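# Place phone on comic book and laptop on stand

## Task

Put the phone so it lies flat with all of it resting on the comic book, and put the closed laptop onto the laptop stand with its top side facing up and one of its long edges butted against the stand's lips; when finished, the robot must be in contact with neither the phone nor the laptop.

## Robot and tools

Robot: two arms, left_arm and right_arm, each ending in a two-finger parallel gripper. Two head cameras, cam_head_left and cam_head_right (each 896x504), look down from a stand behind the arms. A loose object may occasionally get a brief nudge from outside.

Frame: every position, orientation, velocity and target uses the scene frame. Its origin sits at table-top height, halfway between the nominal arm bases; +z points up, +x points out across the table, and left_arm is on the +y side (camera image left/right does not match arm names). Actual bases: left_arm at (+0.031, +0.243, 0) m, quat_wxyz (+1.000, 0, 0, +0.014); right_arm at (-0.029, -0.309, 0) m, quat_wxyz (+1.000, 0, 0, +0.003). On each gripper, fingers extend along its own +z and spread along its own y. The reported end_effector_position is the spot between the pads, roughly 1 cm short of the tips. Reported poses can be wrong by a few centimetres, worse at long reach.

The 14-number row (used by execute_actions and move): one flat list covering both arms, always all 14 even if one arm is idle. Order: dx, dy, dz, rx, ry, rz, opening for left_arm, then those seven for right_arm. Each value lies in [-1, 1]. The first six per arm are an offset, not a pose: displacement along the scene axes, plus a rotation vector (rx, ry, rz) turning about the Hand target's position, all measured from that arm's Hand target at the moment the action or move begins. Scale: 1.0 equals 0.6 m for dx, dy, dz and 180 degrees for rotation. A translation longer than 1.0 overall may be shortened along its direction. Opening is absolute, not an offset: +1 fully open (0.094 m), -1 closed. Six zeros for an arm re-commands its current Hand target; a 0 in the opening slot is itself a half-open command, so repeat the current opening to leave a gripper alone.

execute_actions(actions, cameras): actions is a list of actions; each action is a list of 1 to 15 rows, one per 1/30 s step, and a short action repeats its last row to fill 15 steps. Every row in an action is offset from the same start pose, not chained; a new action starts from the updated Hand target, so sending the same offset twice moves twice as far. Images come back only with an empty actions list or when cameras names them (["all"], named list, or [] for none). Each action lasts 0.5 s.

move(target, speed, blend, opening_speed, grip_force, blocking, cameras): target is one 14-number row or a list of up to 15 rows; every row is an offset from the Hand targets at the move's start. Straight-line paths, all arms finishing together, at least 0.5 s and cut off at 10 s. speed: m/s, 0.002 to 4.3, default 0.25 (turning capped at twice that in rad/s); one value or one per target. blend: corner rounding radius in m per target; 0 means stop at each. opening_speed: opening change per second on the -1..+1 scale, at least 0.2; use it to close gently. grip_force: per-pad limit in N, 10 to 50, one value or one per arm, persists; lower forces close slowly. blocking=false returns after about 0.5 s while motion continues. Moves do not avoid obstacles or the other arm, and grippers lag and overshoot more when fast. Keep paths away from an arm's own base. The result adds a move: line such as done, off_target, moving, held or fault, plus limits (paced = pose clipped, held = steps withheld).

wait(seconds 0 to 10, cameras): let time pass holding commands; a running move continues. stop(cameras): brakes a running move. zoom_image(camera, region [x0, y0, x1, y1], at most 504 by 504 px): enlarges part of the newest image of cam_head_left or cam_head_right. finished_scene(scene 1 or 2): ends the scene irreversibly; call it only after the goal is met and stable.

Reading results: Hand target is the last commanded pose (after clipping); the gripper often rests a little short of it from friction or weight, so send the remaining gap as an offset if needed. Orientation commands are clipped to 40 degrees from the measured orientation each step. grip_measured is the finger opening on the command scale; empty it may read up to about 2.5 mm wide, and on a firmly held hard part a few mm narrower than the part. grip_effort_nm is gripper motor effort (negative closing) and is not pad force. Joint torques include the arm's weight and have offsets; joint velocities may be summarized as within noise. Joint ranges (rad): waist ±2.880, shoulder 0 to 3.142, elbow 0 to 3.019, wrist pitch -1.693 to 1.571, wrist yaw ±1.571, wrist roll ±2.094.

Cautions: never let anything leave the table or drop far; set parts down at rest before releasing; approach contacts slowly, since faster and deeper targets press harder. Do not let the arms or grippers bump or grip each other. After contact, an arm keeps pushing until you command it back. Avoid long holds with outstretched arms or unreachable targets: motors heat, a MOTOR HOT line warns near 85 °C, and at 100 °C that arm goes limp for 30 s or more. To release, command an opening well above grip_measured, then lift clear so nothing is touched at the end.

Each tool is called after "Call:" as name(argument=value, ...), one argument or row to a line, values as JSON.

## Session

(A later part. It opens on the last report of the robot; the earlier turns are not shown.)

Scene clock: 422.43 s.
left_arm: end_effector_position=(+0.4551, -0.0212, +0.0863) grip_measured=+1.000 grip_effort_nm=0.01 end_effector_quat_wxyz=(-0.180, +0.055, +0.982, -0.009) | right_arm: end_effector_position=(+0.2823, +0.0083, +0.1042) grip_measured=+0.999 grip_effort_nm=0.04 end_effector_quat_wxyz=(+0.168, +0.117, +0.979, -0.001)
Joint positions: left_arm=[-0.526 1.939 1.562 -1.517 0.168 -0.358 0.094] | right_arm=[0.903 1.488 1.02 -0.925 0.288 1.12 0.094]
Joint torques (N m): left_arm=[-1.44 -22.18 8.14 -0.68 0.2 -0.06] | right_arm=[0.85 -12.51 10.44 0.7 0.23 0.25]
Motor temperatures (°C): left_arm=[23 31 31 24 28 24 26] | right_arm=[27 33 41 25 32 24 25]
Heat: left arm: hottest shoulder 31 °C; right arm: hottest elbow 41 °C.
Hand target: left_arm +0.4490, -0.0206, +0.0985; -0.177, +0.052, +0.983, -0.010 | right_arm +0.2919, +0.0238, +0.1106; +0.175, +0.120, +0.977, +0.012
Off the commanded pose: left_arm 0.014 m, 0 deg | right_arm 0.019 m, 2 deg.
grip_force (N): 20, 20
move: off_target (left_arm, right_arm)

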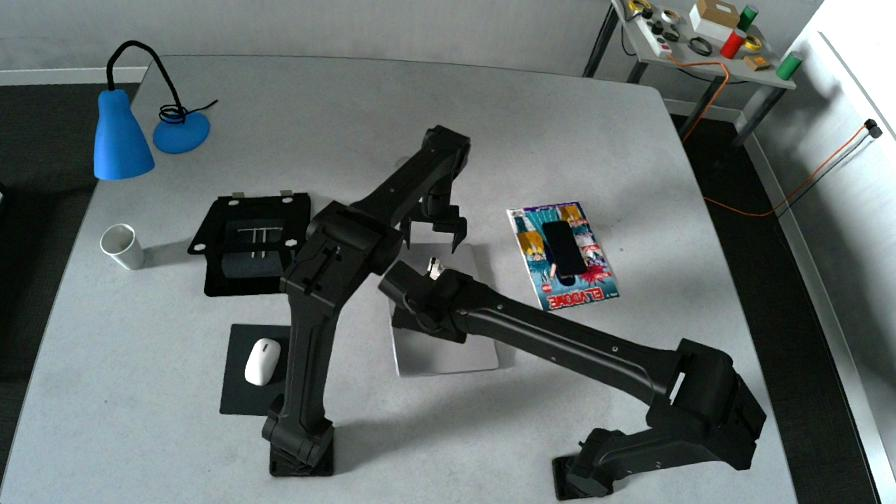

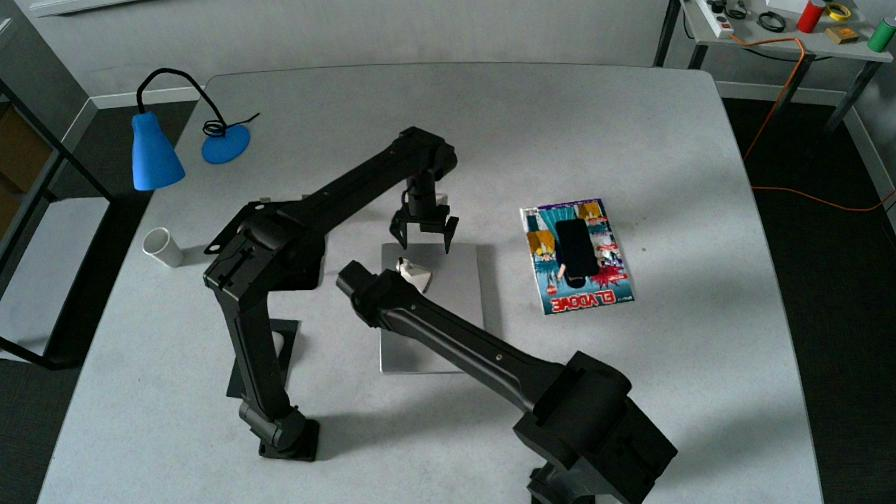

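Call:
move(
  target=[
    [0.05,0.0,0.1,0,0,0,1, -0.05,0,0.15,0,0,0,1],
    [0.05,0.25,0.25,0,-0.11,0,1, -0.2,-0.42,0.15,0,0.11,0,1],
  ],
  speed=0.2,
  blend=0.02,
  grip_force=50,
  cameras=["all"],
)

Call:
zoom_image(
  camera="cam_head_left",
  region=[380, 340, 520, 400],
)

Call:
zoom_image(
  camera="cam_head_right",
  region=[360, 220, 520, 400],
)

Scene clock: 441.63 s.
left_arm: end_effector_position=(+0.4597, -0.0116, +0.1334) grip_measured=+1.000 grip_effort_nm=0.01 end_effector_quat_wxyz=(-0.194, +0.050, +0.980, +0.002) | right_arm: end_effector_position=(+0.2603, +0.0011, +0.1397) grip_measured=+0.999 grip_effort_nm=0.04 end_effector_quat_wxyz=(+0.156, +0.113, +0.981, -0.018)
Joint positions: left_arm=[-0.509 1.921 1.658 -1.667 0.156 -0.35 0.094] | right_arm=[0.934 1.425 1.059 -1.077 0.289 1.15 0.094]
Joint torques (N m): left_arm=[-0.85 -21.89 15.16 -1.02 -0.07 0.1] | right_arm=[0.21 -11.22 7.39 0.7 0.27 0.13]
Motor temperatures (°C): left_arm=[23 32 31 24 27 24 26] | right_arm=[27 34 41 25 27 24 25]
Heat: left arm: hottest shoulder 32 °C; right arm: hottest elbow 41 °C.
Hand target: left_arm +0.4788, -0.0144, +0.1618; -0.170, +0.052, +0.984, -0.010 (not the last commanded pose) | right_arm +0.2617, -0.0007, +0.1275; +0.151, +0.113, +0.982, -0.026 (not the last commanded pose)
Off the commanded pose: left_arm 0.183 m, 22 deg | right_arm 0.253 m, 18 deg.
joint sent to its limit (left arm) — joint 4 (wrist pitch), lower limit.
move: held (right_arm; a check stopped the path), off_target (left_arm; braked when a check withheld steps of right_arm); path passed 0 of 2 targets; limits=held
pose unreachable (right arm): on one or more control steps of this call, first in action 0 (counted from 0), this arm could not follow its commanded pose, so it was not sent that pose on those steps. It may still have moved: this result reports where it is.
cause: moving toward the commanded pose would bring a part of the arm too close to another arm (this arm's wrist (the part past joint 4) and the left arm's forearm (the part past joint 3), 68 mm apart when this arm was first held).

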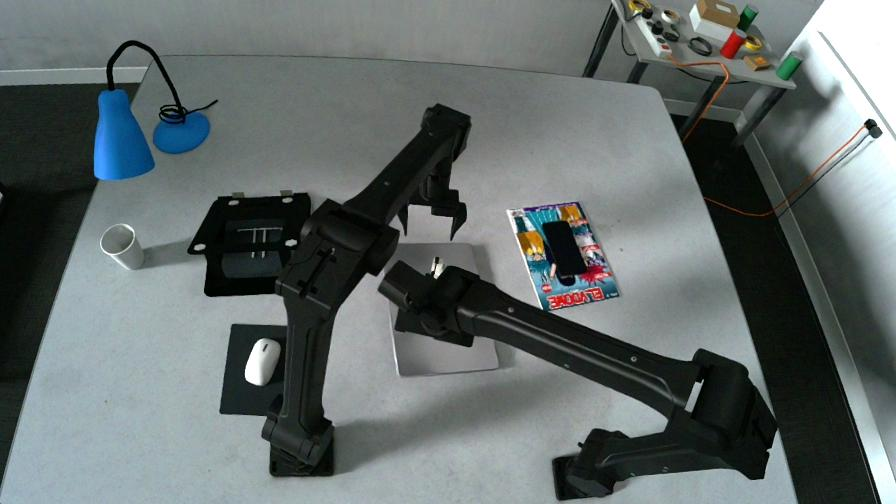

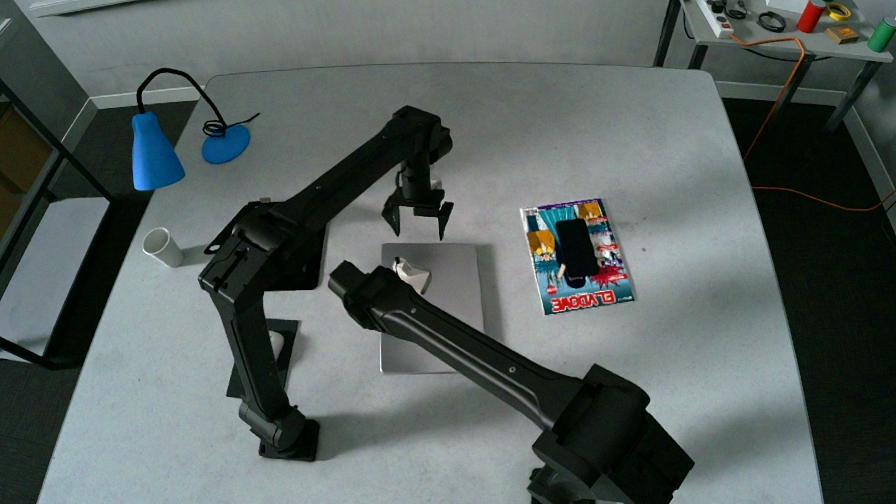

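Scaled by 3.600.

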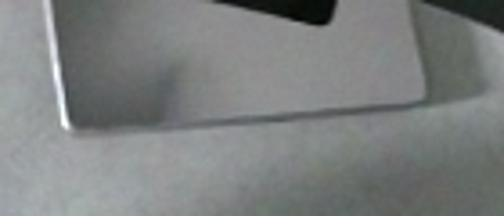

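Scaled by 2.800.

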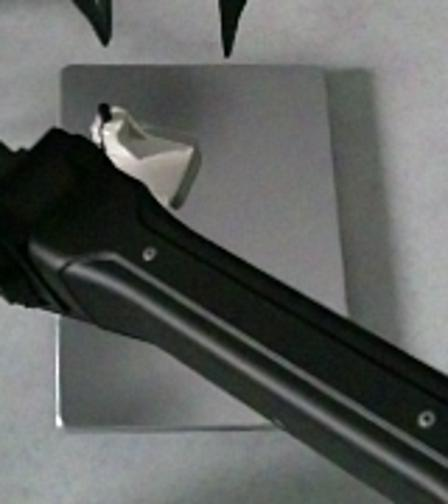

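Call:
move(
  target=[
    [0,0,0,0,0,0,1, -0.02,-0.3,0.1,0,0,0,1],
    [0,0,0.05,0,0,0,1, -0.05,-0.55,0.15,0,0.06,0,1],
  ],
  speed=0.2,
  blend=0.02,
)

Call:
move(
  target=[-0.05,0.35,0.15,0,-0.11,0,1, 0,0,0,0,0,0,1],
  speed=0.2,
  cameras=["all"],
)

Call:
zoom_image(
  camera="cam_head_left",
  region=[380, 230, 520, 390],
)

Call:
zoom_image(
  camera="cam_head_right",
  region=[360, 220, 520, 390],
)

Call:
zoom_image(
  camera="cam_head_left",
  region=[390, 350, 450, 390],
)

Scene clock: 447.97 s.
left_arm: end_effector_position=(+0.4591, -0.0112, +0.1570) grip_measured=+1.000 grip_effort_nm=0.01 end_effector_quat_wxyz=(-0.172, +0.052, +0.984, -0.009) | right_arm: end_effector_position=(+0.2216, -0.3275, +0.2000) grip_measured=+0.999 grip_effort_nm=0.04 end_effector_quat_wxyz=(+0.043, +0.107, +0.993, -0.039)
Joint positions: left_arm=[-0.509 1.872 1.658 -1.667 0.156 -0.349 0.094] | right_arm=[-0.016 0.932 0.857 -1.418 0.086 0.2 0.094]
Joint torques (N m): left_arm=[-0.15 -21.6 15.83 -0.59 0.01 0.02] | right_arm=[-0.38 -5.19 11.74 -0.03 0.02 0.1]
Heat: left arm: hottest shoulder 32 °C; right arm: hottest elbow 41 °C.
Hand target: left_arm +0.4788, -0.0144, +0.1917; -0.170, +0.053, +0.984, -0.010 | right_arm +0.2317, -0.3307, +0.2176; +0.059, +0.110, +0.992, -0.037
Off the commanded pose: left_arm 0.040 m, 0 deg | right_arm 0.020 m, 2 deg.
joint sent to its limit (left arm) — joint 4 (wrist pitch), lower limit. The joint targets are off in orientation, not in position.
move: off_target (left_arm, right_arm)

Scene clock: 450.03 s.
left_arm: end_effector_position=(+0.4491, +0.1919, +0.2819) grip_measured=+1.000 grip_effort_nm=0.01 end_effector_quat_wxyz=(-0.005, +0.054, +0.999, +0.001) | right_arm: end_effector_position=(+0.2216, -0.3275, +0.2000) grip_measured=+0.999 grip_effort_nm=0.04 end_effector_quat_wxyz=(+0.043, +0.106, +0.993, -0.039)
Joint positions: left_arm=[-0.149 1.446 1.486 -1.62 -0.001 -0.013 0.094] | right_arm=[-0.016 0.932 0.857 -1.418 0.086 0.199 0.094]
Joint torques (N m): left_arm=[-0.56 -14.56 9.29 0.77 0.06 0.13] | right_arm=[-0.44 -5.25 11.71 -0.08 0.02 0.09]
Heat: left arm: hottest shoulder 32 °C; right arm: hottest elbow 41 °C.
Hand target: left_arm +0.4488, +0.1954, +0.2817; +0.001, +0.054, +0.999, -0.001 | right_arm +0.2317, -0.3307, +0.2176; +0.059, +0.110, +0.992, -0.037
Off the commanded pose: left_arm 0.004 m, 1 deg | right_arm 0.021 m, 2 deg.
move: off_target (right_arm)

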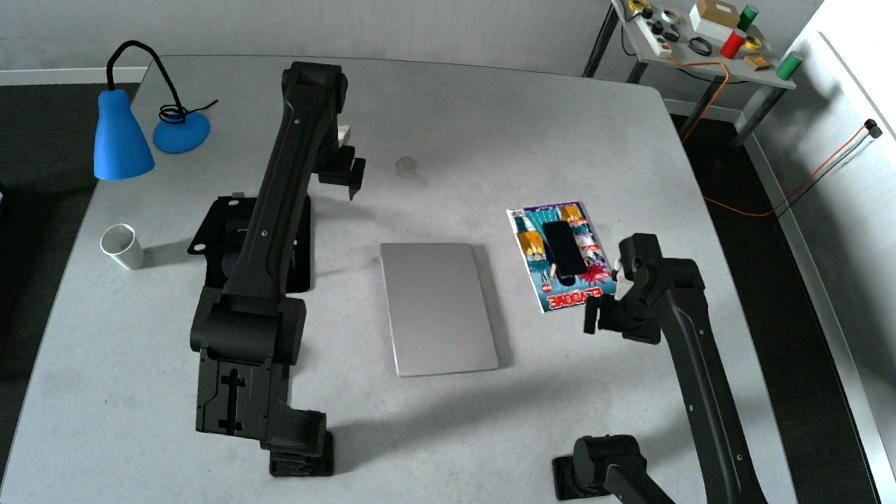

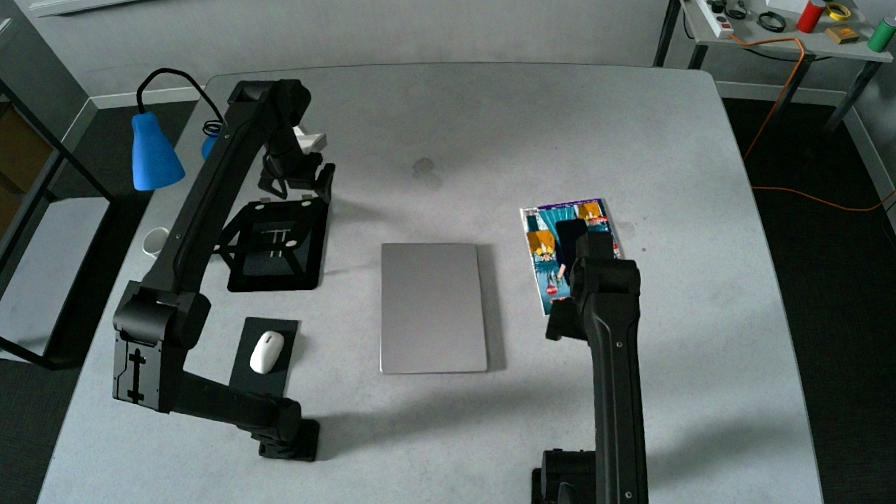

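Scaled by 3.150.

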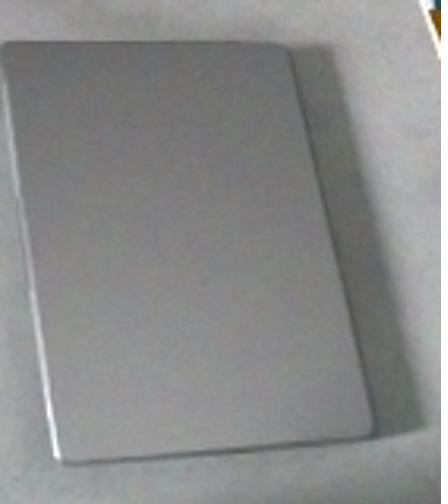

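Scaled by 2.965.

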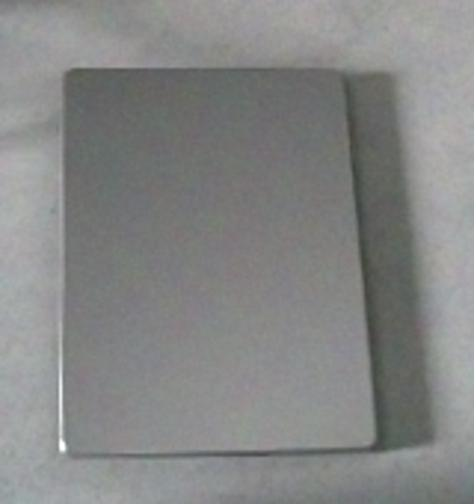

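Scaled by 8.400.

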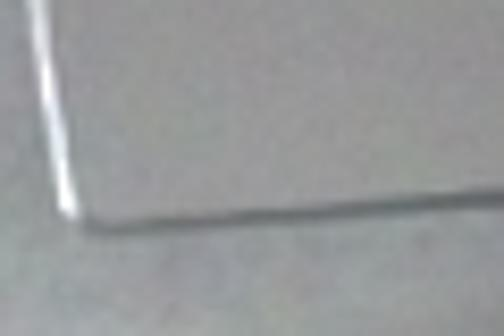

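Call:
move(
  target=[
    [0,0,0,0,0,0,1, 0.005,0.2345,-0.15,0.026,0.036,0.0257,-1],
    [0,0,0,0,0,0,1, 0.005,0.2345,-0.345,0.026,0.036,0.0257,-1],
  ],
  speed=0.15,
  cameras=["all"],
)

Call:
zoom_image(
  camera="cam_head_left",
  region=[380, 230, 560, 410],
)

Scene clock: 485.93 s.
left_arm: end_effector_position=(+0.4491, +0.1919, +0.2819) grip_measured=+1.000 grip_effort_nm=0.01 end_effector_quat_wxyz=(-0.005, +0.054, +0.999, +0.001) | right_arm: end_effector_position=(+0.2392, -0.1915, +0.0183) grip_measured=-0.991 grip_effort_nm=-0.50 end_effector_quat_wxyz=(+0.007, +0.071, +0.997, +0.003)
Joint positions: left_arm=[-0.149 1.446 1.486 -1.62 -0.001 -0.013 0.094] | right_arm=[0.411 1.334 0.626 -0.849 0.001 0.559 0]
Joint torques (N m): left_arm=[-0.85 -13.8 9.5 0.69 0.06 0.17] | right_arm=[1.2 -7.94 5.67 0.57 0.01 0.22]
Heat: left arm: hottest elbow 33 °C; right arm: hottest elbow 44 °C.
Hand target: left_arm +0.4488, +0.1954, +0.2817; +0.001, +0.053, +0.999, -0.001 | right_arm +0.2346, -0.1900, +0.0106; -0.001, +0.070, +0.998, +0.000
Off the commanded pose: left_arm 0.004 m, 1 deg | right_arm 0.009 m, 1 deg.
move: done

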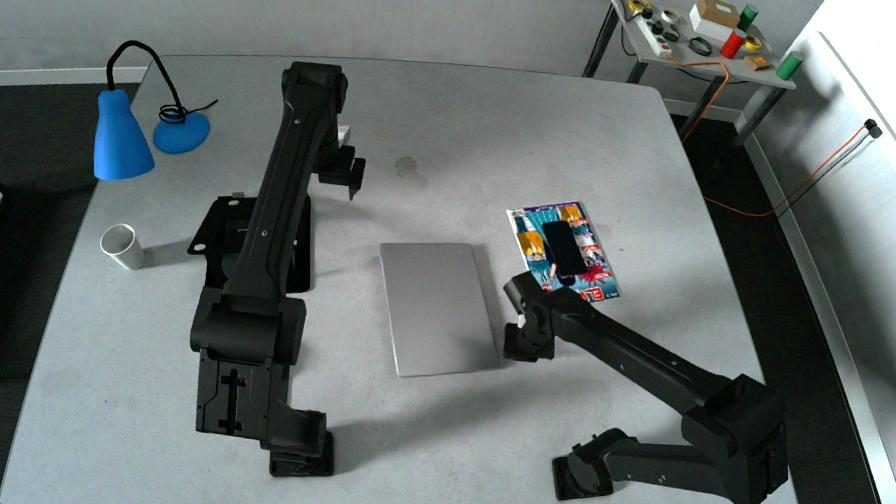

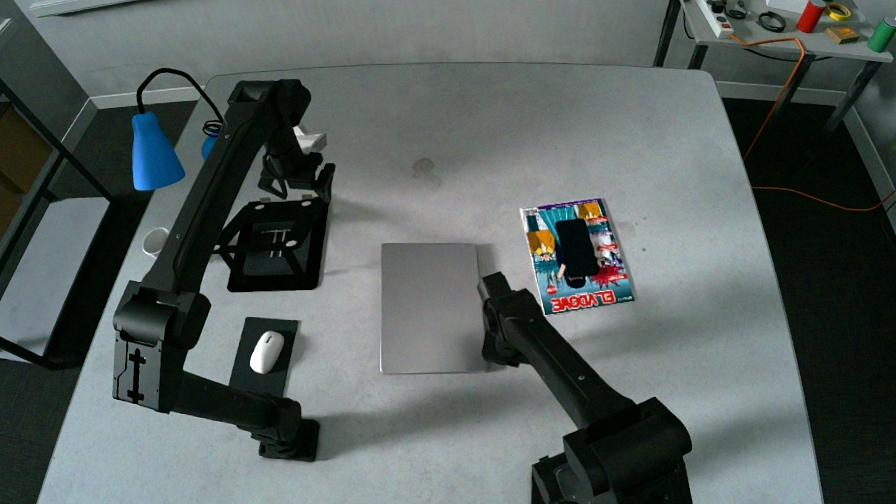

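Scaled by 2.800.

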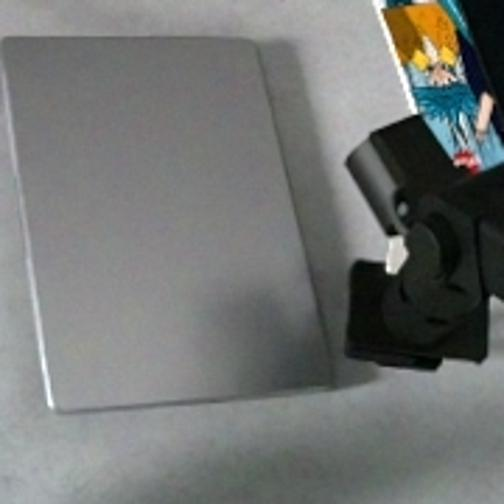

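Call:
move(
  target=[0,0,0,0,0,0,1, 0,0.30,0.005,0,0,0,-1],
  speed=0.1,
  cameras=["all"],
)

Call:
zoom_image(
  camera="cam_head_left",
  region=[340, 230, 520, 410],
)

Scene clock: 491.00 s.
left_arm: end_effector_position=(+0.4491, +0.1919, +0.2819) grip_measured=+1.000 grip_effort_nm=0.01 end_effector_quat_wxyz=(-0.005, +0.054, +0.999, +0.001) | right_arm: end_effector_position=(+0.2173, -0.0391, +0.0110) grip_measured=-0.991 grip_effort_nm=-0.49 end_effector_quat_wxyz=(-0.012, +0.074, +0.997, -0.018)
Joint positions: left_arm=[-0.149 1.446 1.486 -1.62 -0.001 -0.013 0.094] | right_arm=[0.83 1.567 0.85 -0.897 0.004 0.984 0]
Joint torques (N m): left_arm=[-0.79 -14.21 9.31 0.77 0.11 0.1] | right_arm=[1.49 -10.17 10.78 0.66 -0.09 0.19]
Heat: left arm: hottest elbow 33 °C; right arm: hottest elbow 44 °C.
Hand target: left_arm +0.4488, +0.1954, +0.2817; +0.001, +0.053, +0.999, -0.001 | right_arm +0.2347, -0.0100, +0.0136; -0.001, +0.070, +0.998, +0.000
Off the commanded pose: left_arm 0.004 m, 1 deg | right_arm 0.034 m, 2 deg.
move: off_target (right_arm)

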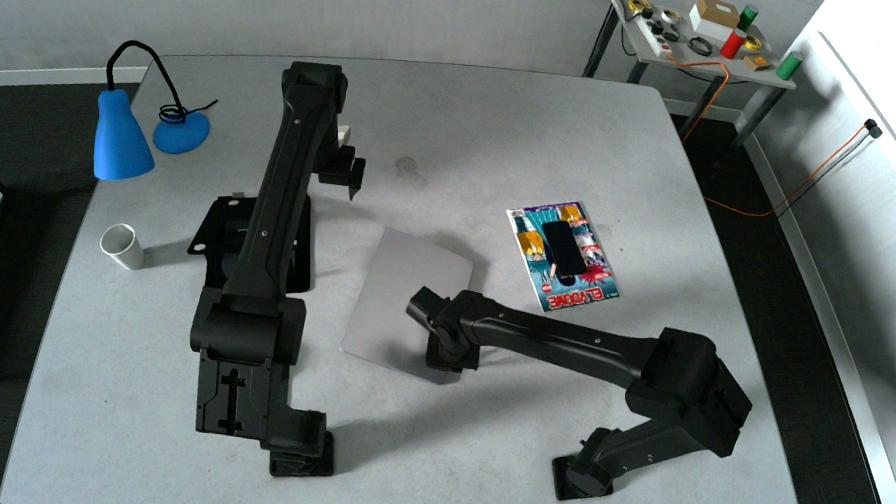

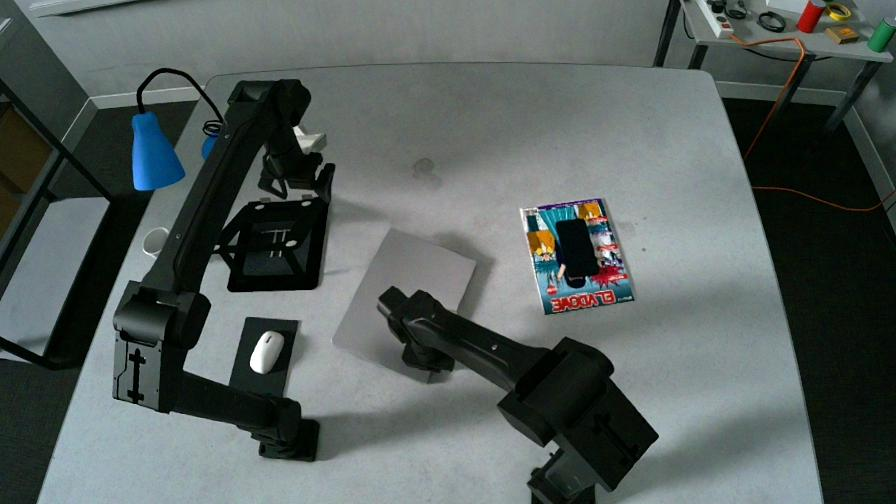

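Scaled by 2.800.

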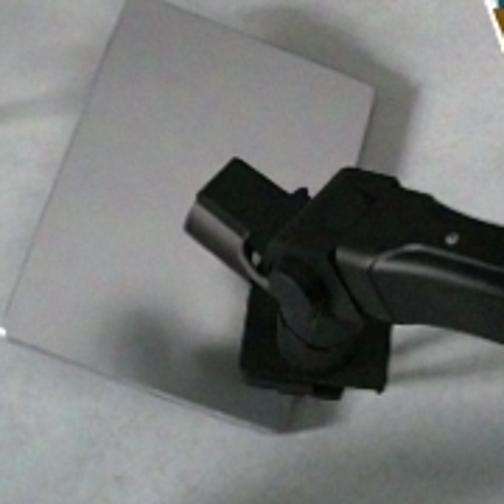

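Call:
move(
  target=[
    [0.135,-0.05,-0.1,0,0,0,-1, 0,0,0,0,0,0,-1],
    [0.135,-0.05,-0.445,0,0,0,-1, 0,0,0,0,0,0,-1],
    [0.135,-0.29,-0.44,0,0,0,-1, 0,0,0,0,0,0,-1],
  ],
  speed=0.12,
  cameras=["all"],
)

Call:
zoom_image(
  camera="cam_head_left",
  region=[340, 210, 520, 390],
)

Scene clock: 505.37 s.
left_arm: end_effector_position=(+0.5153, +0.0385, +0.0132) grip_measured=-0.981 grip_effort_nm=-0.99 end_effector_quat_wxyz=(-0.007, +0.051, +0.999, +0.005) | right_arm: end_effector_position=(+0.2204, -0.0344, +0.0111) grip_measured=-0.991 grip_effort_nm=-0.49 end_effector_quat_wxyz=(-0.012, +0.074, +0.997, -0.016)
Joint positions: left_arm=[-0.428 1.899 1.33 -1.018 -0.004 -0.297 0.001] | right_arm=[0.831 1.577 0.864 -0.897 0.001 0.985 0]
Joint torques (N m): left_arm=[-2.02 -16.79 13.97 0.06 0.14 -0.17] | right_arm=[1.49 -11.05 9.91 0.68 -0.01 0.2]
Heat: left arm: hottest elbow 33 °C; right arm: hottest elbow 44 °C.
Hand target: left_arm +0.5298, +0.0214, +0.0177; +0.001, +0.054, +0.999, -0.001 | right_arm +0.2348, -0.0100, +0.0136; -0.001, +0.070, +0.998, +0.000
Off the commanded pose: left_arm 0.023 m, 1 deg | right_arm 0.028 m, 2 deg.
move: off_target (left_arm, right_arm)

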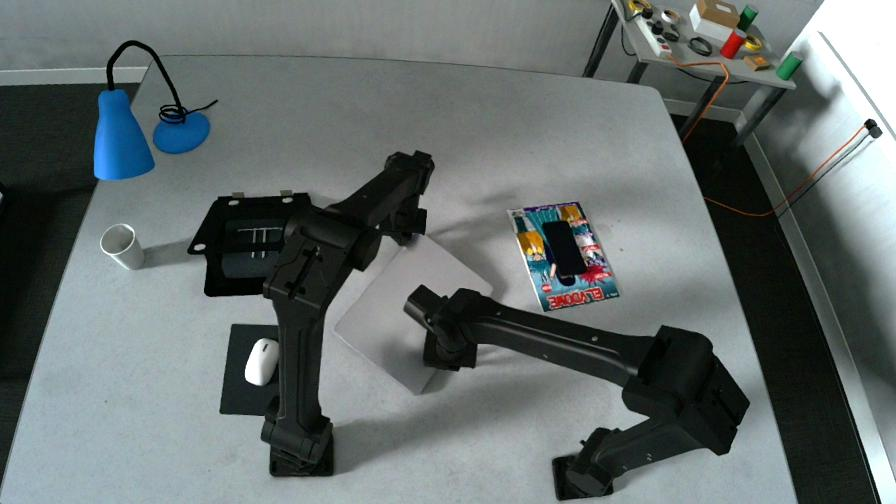

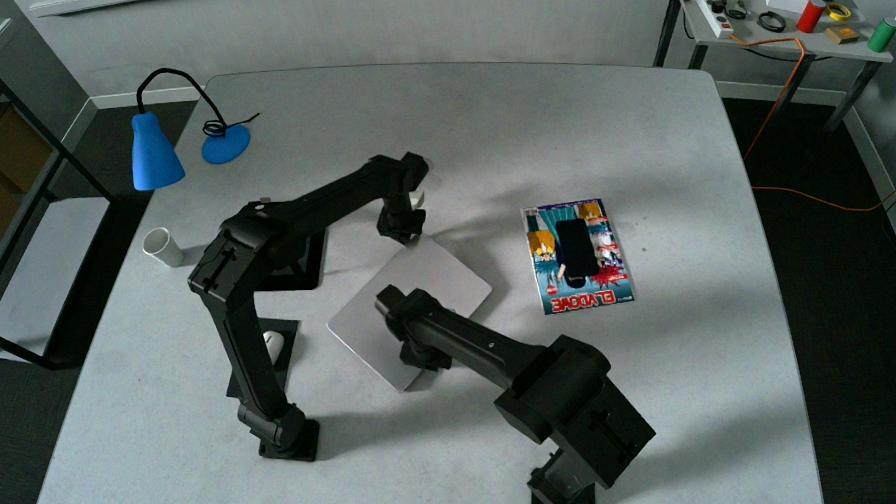

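Scaled by 2.800.

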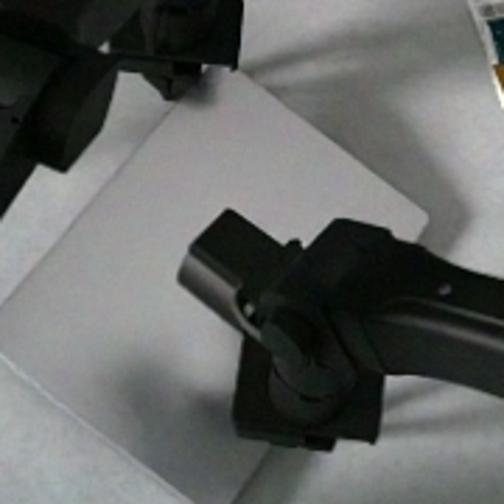

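Call:
move(
  target=[-0.14,-0.16,0.003,0,0,0,-1, 0,0,0,0,0,0,-1],
  speed=0.1,
  cameras=["all"],
)

Call:
zoom_image(
  camera="cam_head_left",
  region=[330, 240, 510, 420],
)

Scene clock: 520.77 s.
left_arm: end_effector_position=(+0.4792, -0.0499, +0.0215) grip_measured=-0.981 grip_effort_nm=-0.99 end_effector_quat_wxyz=(+0.019, +0.026, +0.999, +0.001) | right_arm: end_effector_position=(+0.2083, -0.0280, +0.0113) grip_measured=-0.991 grip_effort_nm=-0.49 end_effector_quat_wxyz=(-0.025, +0.062, +0.998, -0.014)
Joint positions: left_arm=[-0.613 1.883 1.33 -0.987 -0.022 -0.532 0.001] | right_arm=[0.855 1.577 0.864 -0.91 -0.023 0.985 0]
Joint torques (N m): left_arm=[-6.42 -19.43 6.65 -0.24 0.73 -0.03] | right_arm=[-0.21 -11.11 9.85 1.05 0.82 0.2]
Heat: left arm: hottest elbow 35 °C; right arm: hottest elbow 42 °C.
Hand target: left_arm +0.4458, -0.0745, +0.0196; +0.001, +0.053, +0.999, -0.001 | right_arm +0.2347, -0.0099, +0.0136; -0.001, +0.070, +0.998, +0.000
Off the commanded pose: left_arm 0.042 m, 4 deg | right_arm 0.032 m, 3 deg.
move: off_target (left_arm, right_arm)

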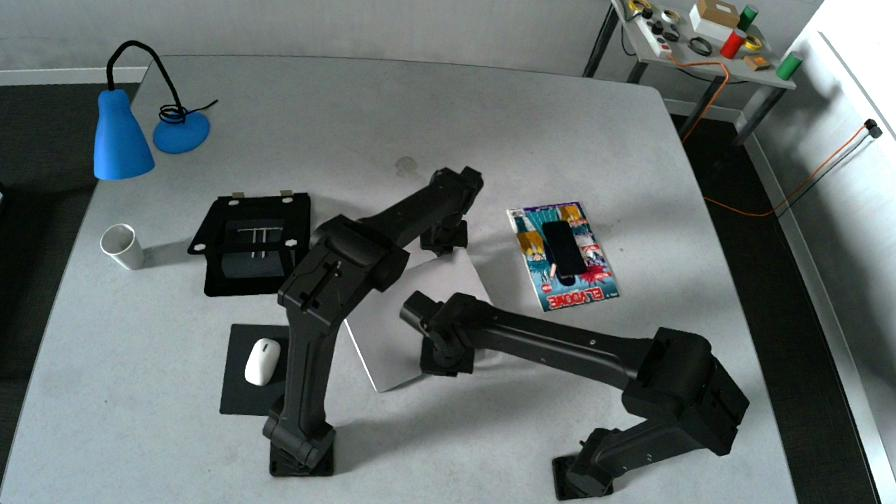

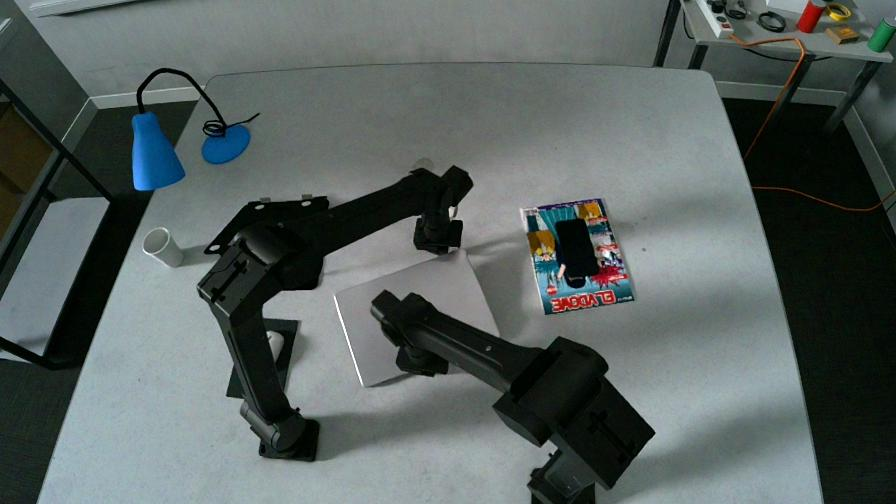

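Scaled by 2.800.

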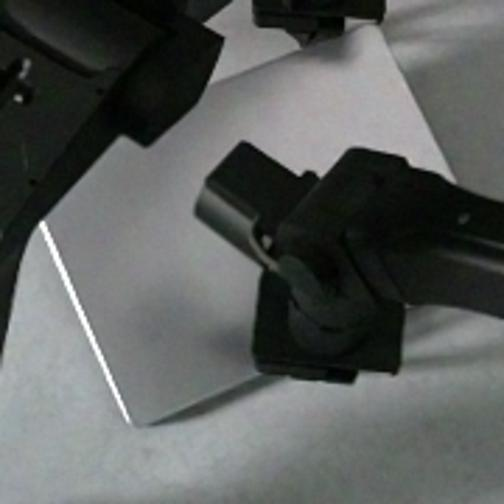

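Call:
move(
  target=[
    [0,0,0.0,0,0,0,-1, -0.04,-0.1,0.05,0,0,0,-1],
    [0.02,-0.04,0,0,0,0,-1, -0.06,-0.5,0.3,0,0,0,-1],
    [-0.18,-0.06,0.0,0,0,0,-1, -0.06,-0.5,0.3,0,0,0,-1],
  ],
  speed=0.1,
  cameras=["all"],
)

Call:
zoom_image(
  camera="cam_head_left",
  region=[330, 230, 530, 430],
)

Scene clock: 532.83 s.
left_arm: end_effector_position=(+0.3476, -0.1119, +0.0173) grip_measured=-0.981 grip_effort_nm=-0.98 end_effector_quat_wxyz=(+0.003, +0.053, +0.999, +0.000) | right_arm: end_effector_position=(+0.1827, -0.3076, +0.1687) grip_measured=-0.991 grip_effort_nm=-0.49 end_effector_quat_wxyz=(-0.031, +0.067, +0.997, -0.004)
Joint positions: left_arm=[-0.871 1.773 1.15 -0.945 -0.004 -0.737 0.001] | right_arm=[0.008 0.928 0.775 -1.479 0.003 0.148 0]
Joint torques (N m): left_arm=[-2.96 -18.37 6.54 0.42 0.03 -0.07] | right_arm=[-0.38 -5.6 12.53 -0.31 -0.03 0.09]
Heat: left arm: hottest elbow 34 °C; right arm: hottest elbow 41 °C.
Hand target: left_arm +0.3377, -0.1105, +0.0195; +0.001, +0.054, +0.999, -0.001 | right_arm +0.1986, -0.3100, +0.1936; -0.001, +0.070, +0.998, +0.000
Off the commanded pose: left_arm 0.010 m, 0 deg | right_arm 0.030 m, 3 deg.
move: off_target (right_arm)

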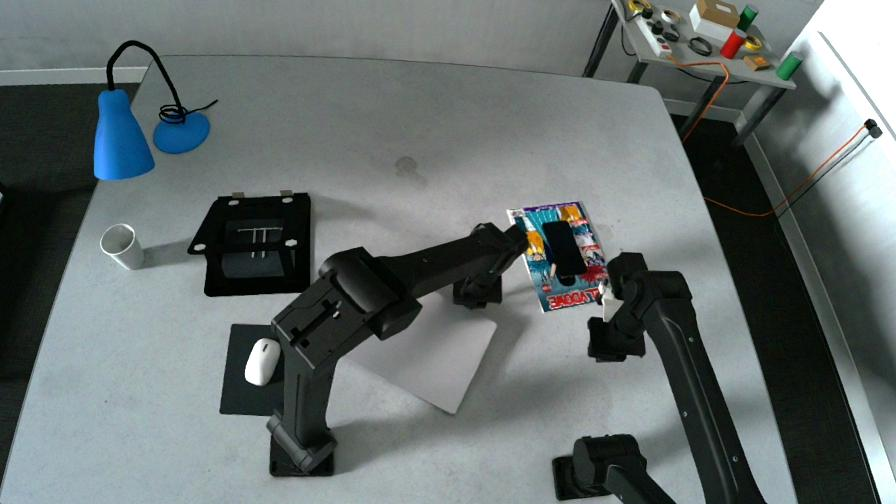

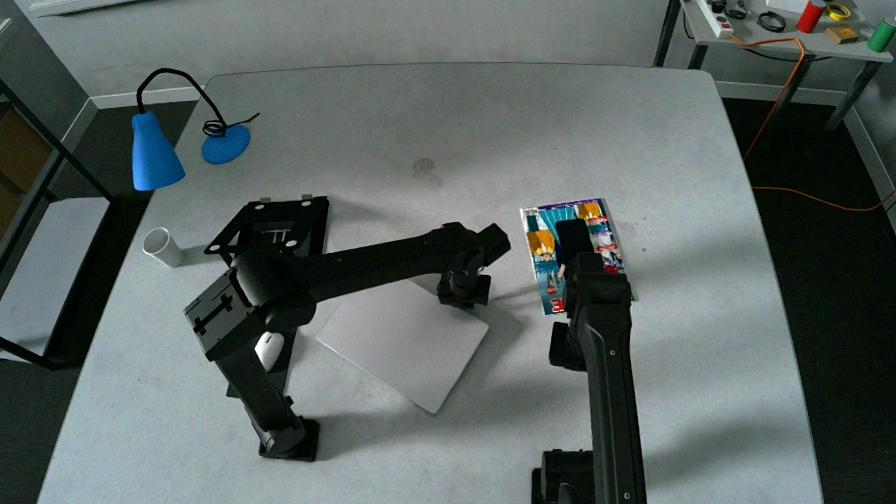

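Scaled by 2.520.

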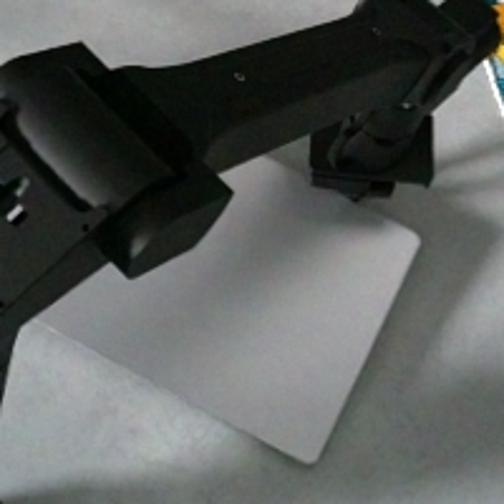

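Call:
move(
  target=[
    [0.03,0,0.15,0,0,0,-1, 0,0,0,0,0,0,-1],
    [0.34,0.38,0.15,0,0,0,-1, 0,0,0,0,0,0,-1],
    [0.34,0.38,-0.005,0,0,0,-1, 0,0,0,0,0,0,-1],
    [0.17,0.36,-0.002,0,0,0,-1, 0,0,0,0,0,0,-1],
  ],
  speed=[0.1,0.2,0.12,0.1],
  blend=[0.02,0.02,0,0],
  cameras=["all"],
)

Call:
zoom_image(
  camera="cam_head_left",
  region=[330, 210, 530, 410],
)

Scene clock: 549.03 s.
left_arm: end_effector_position=(+0.4530, +0.1191, +0.0195) grip_measured=-0.981 grip_effort_nm=-0.98 end_effector_quat_wxyz=(+0.005, +0.043, +0.999, +0.003) | right_arm: end_effector_position=(+0.1827, -0.3076, +0.1687) grip_measured=-0.991 grip_effort_nm=-0.49 end_effector_quat_wxyz=(-0.031, +0.067, +0.997, -0.004)
Joint positions: left_arm=[-0.316 1.688 1.038 -0.912 -0.008 -0.201 0.001] | right_arm=[0.008 0.928 0.775 -1.479 0.003 0.148 0]
Joint torques (N m): left_arm=[-3.66 -16.73 6.42 0.4 0.27 -0.14] | right_arm=[-0.32 -5.66 12.53 -0.31 -0.03 0.09]
Heat: left arm: hottest elbow 34 °C; right arm: hottest elbow 41 °C.
Hand target: left_arm +0.4397, +0.1055, +0.0183; +0.001, +0.053, +0.999, -0.001 | right_arm +0.1986, -0.3100, +0.1936; -0.001, +0.070, +0.998, +0.000
Off the commanded pose: left_arm 0.019 m, 1 deg | right_arm 0.030 m, 3 deg.
move: off_target (left_arm, right_arm)

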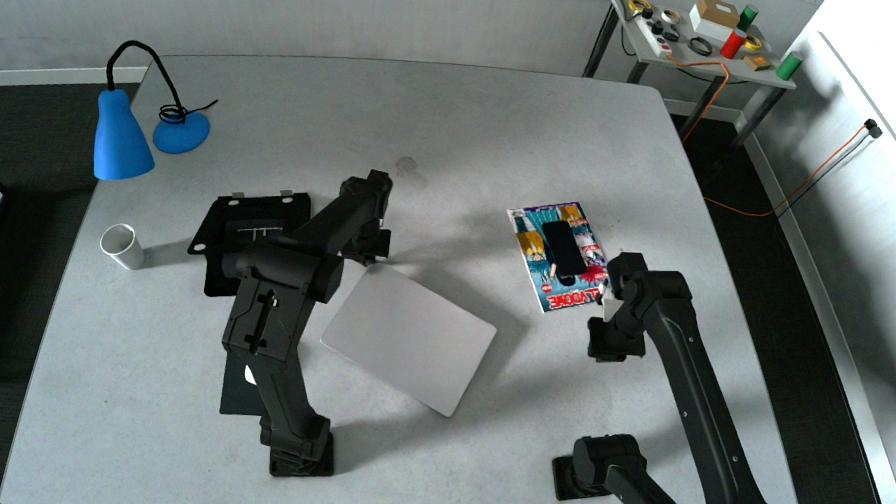

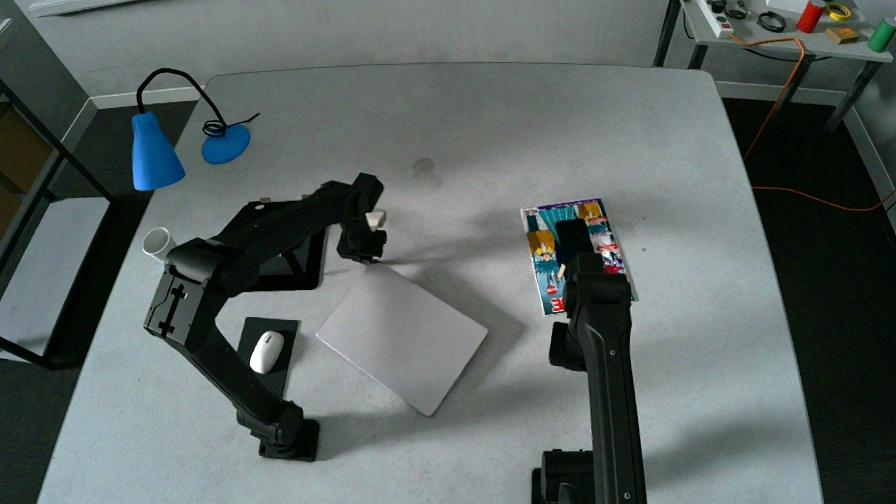

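Scaled by 2.520.

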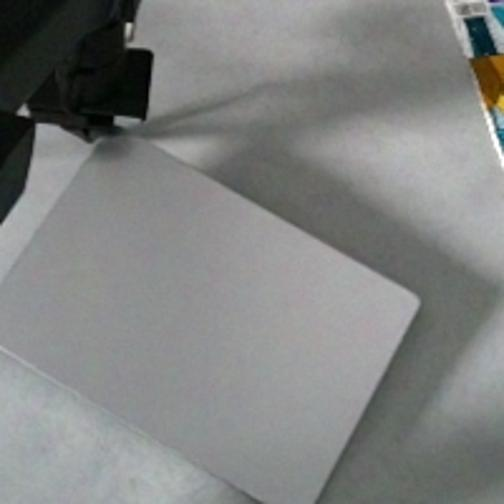

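Call:
move(
  target=[
    [0.06,0.02,0.005,0,0,0,-1, 0,0,0,0,0,0,-1],
    [0.06,-0.07,0.0,0,0,0,-1, 0,0,0,0,0,0,-1],
    [-0.17,-0.07,-0.002,0,0,0,-1, 0,0,0,0,0,0,-1],
  ],
  speed=0.1,
  blend=[0.01,0.01,0],
  cameras=["all"],
)

Call:
zoom_image(
  camera="cam_head_left",
  region=[330, 210, 530, 410],
)

Scene clock: 555.60 s.
left_arm: end_effector_position=(+0.3559, +0.0709, +0.0209) grip_measured=-0.981 grip_effort_nm=-0.98 end_effector_quat_wxyz=(+0.012, +0.042, +0.999, +0.001) | right_arm: end_effector_position=(+0.1827, -0.3076, +0.1687) grip_measured=-0.991 grip_effort_nm=-0.49 end_effector_quat_wxyz=(-0.031, +0.067, +0.997, -0.004)
Joint positions: left_arm=[-0.519 1.515 0.823 -0.858 -0.012 -0.407 0.001] | right_arm=[0.008 0.928 0.775 -1.479 0.003 0.148 0]
Joint torques (N m): left_arm=[-4.13 -13.04 5.9 0.2 0.38 -0.1] | right_arm=[-0.44 -5.66 12.55 -0.29 -0.03 0.09]
Heat: left arm: hottest elbow 33 °C; right arm: hottest elbow 41 °C.
Hand target: left_arm +0.3378, +0.0635, +0.0172; +0.001, +0.053, +0.999, -0.001 | right_arm +0.1986, -0.3100, +0.1936; -0.001, +0.070, +0.998, +0.000
Off the commanded pose: left_arm 0.020 m, 2 deg | right_arm 0.030 m, 3 deg.
move: off_target (left_arm, right_arm)

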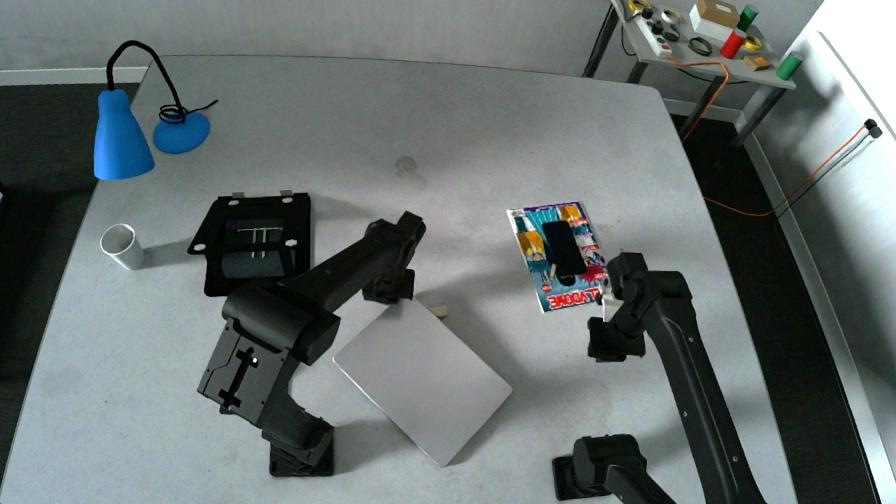

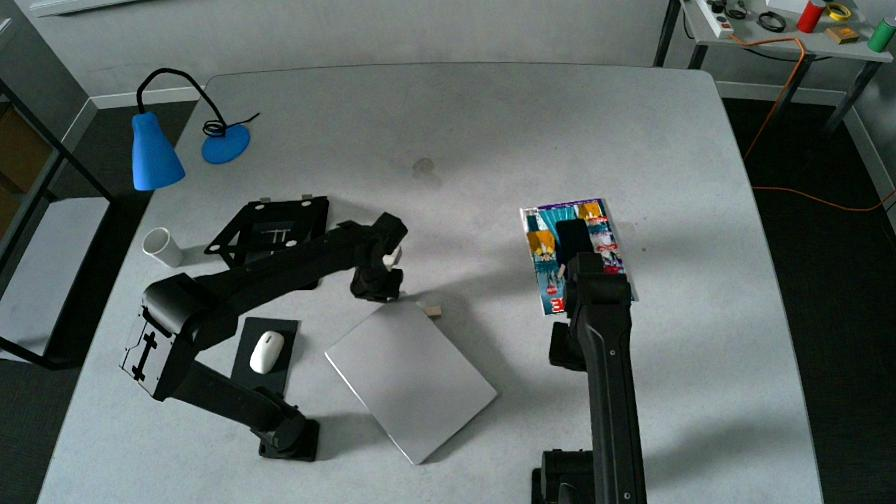

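Scaled by 2.520.

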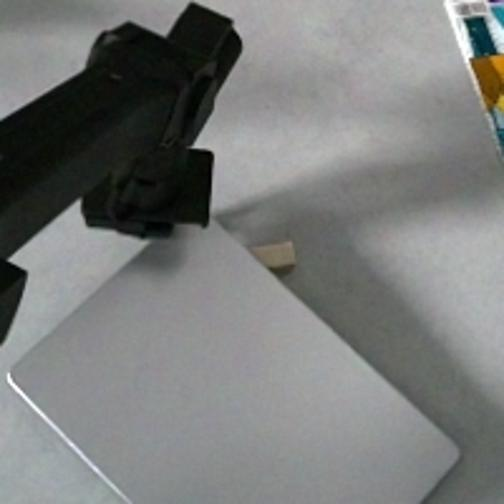

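Call:
zoom_image(
  camera="cam_head_left",
  region=[380, 270, 480, 350],
)

Call:
zoom_image(
  camera="cam_head_right",
  region=[380, 270, 480, 350],
)

Call:
zoom_image(
  camera="cam_head_left",
  region=[320, 340, 530, 480],
)

Call:
zoom_image(
  camera="cam_head_right",
  region=[310, 340, 520, 480],
)

Scaled by 5.040.

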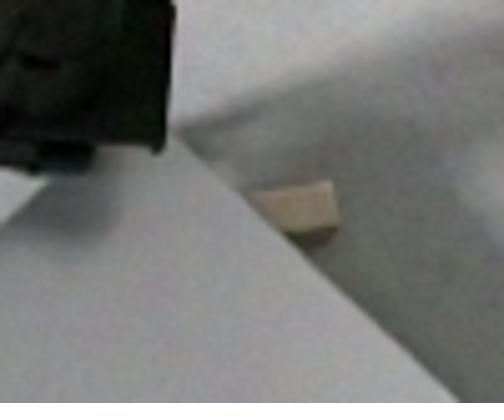

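Scaled by 5.040.

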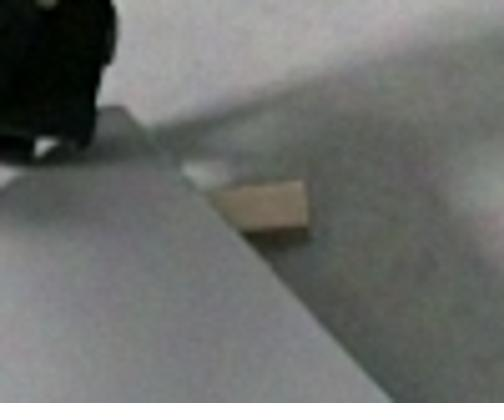

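Scaled by 2.400.

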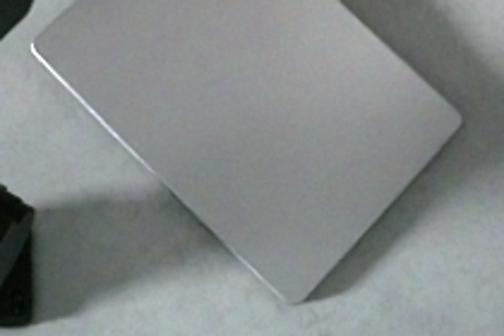

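Scaled by 2.400.

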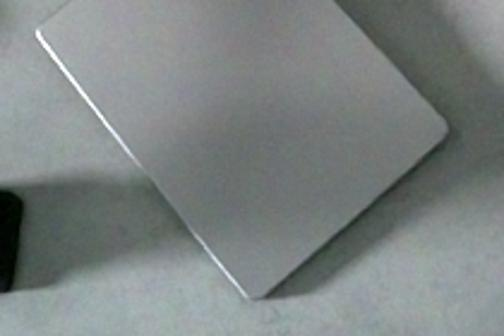

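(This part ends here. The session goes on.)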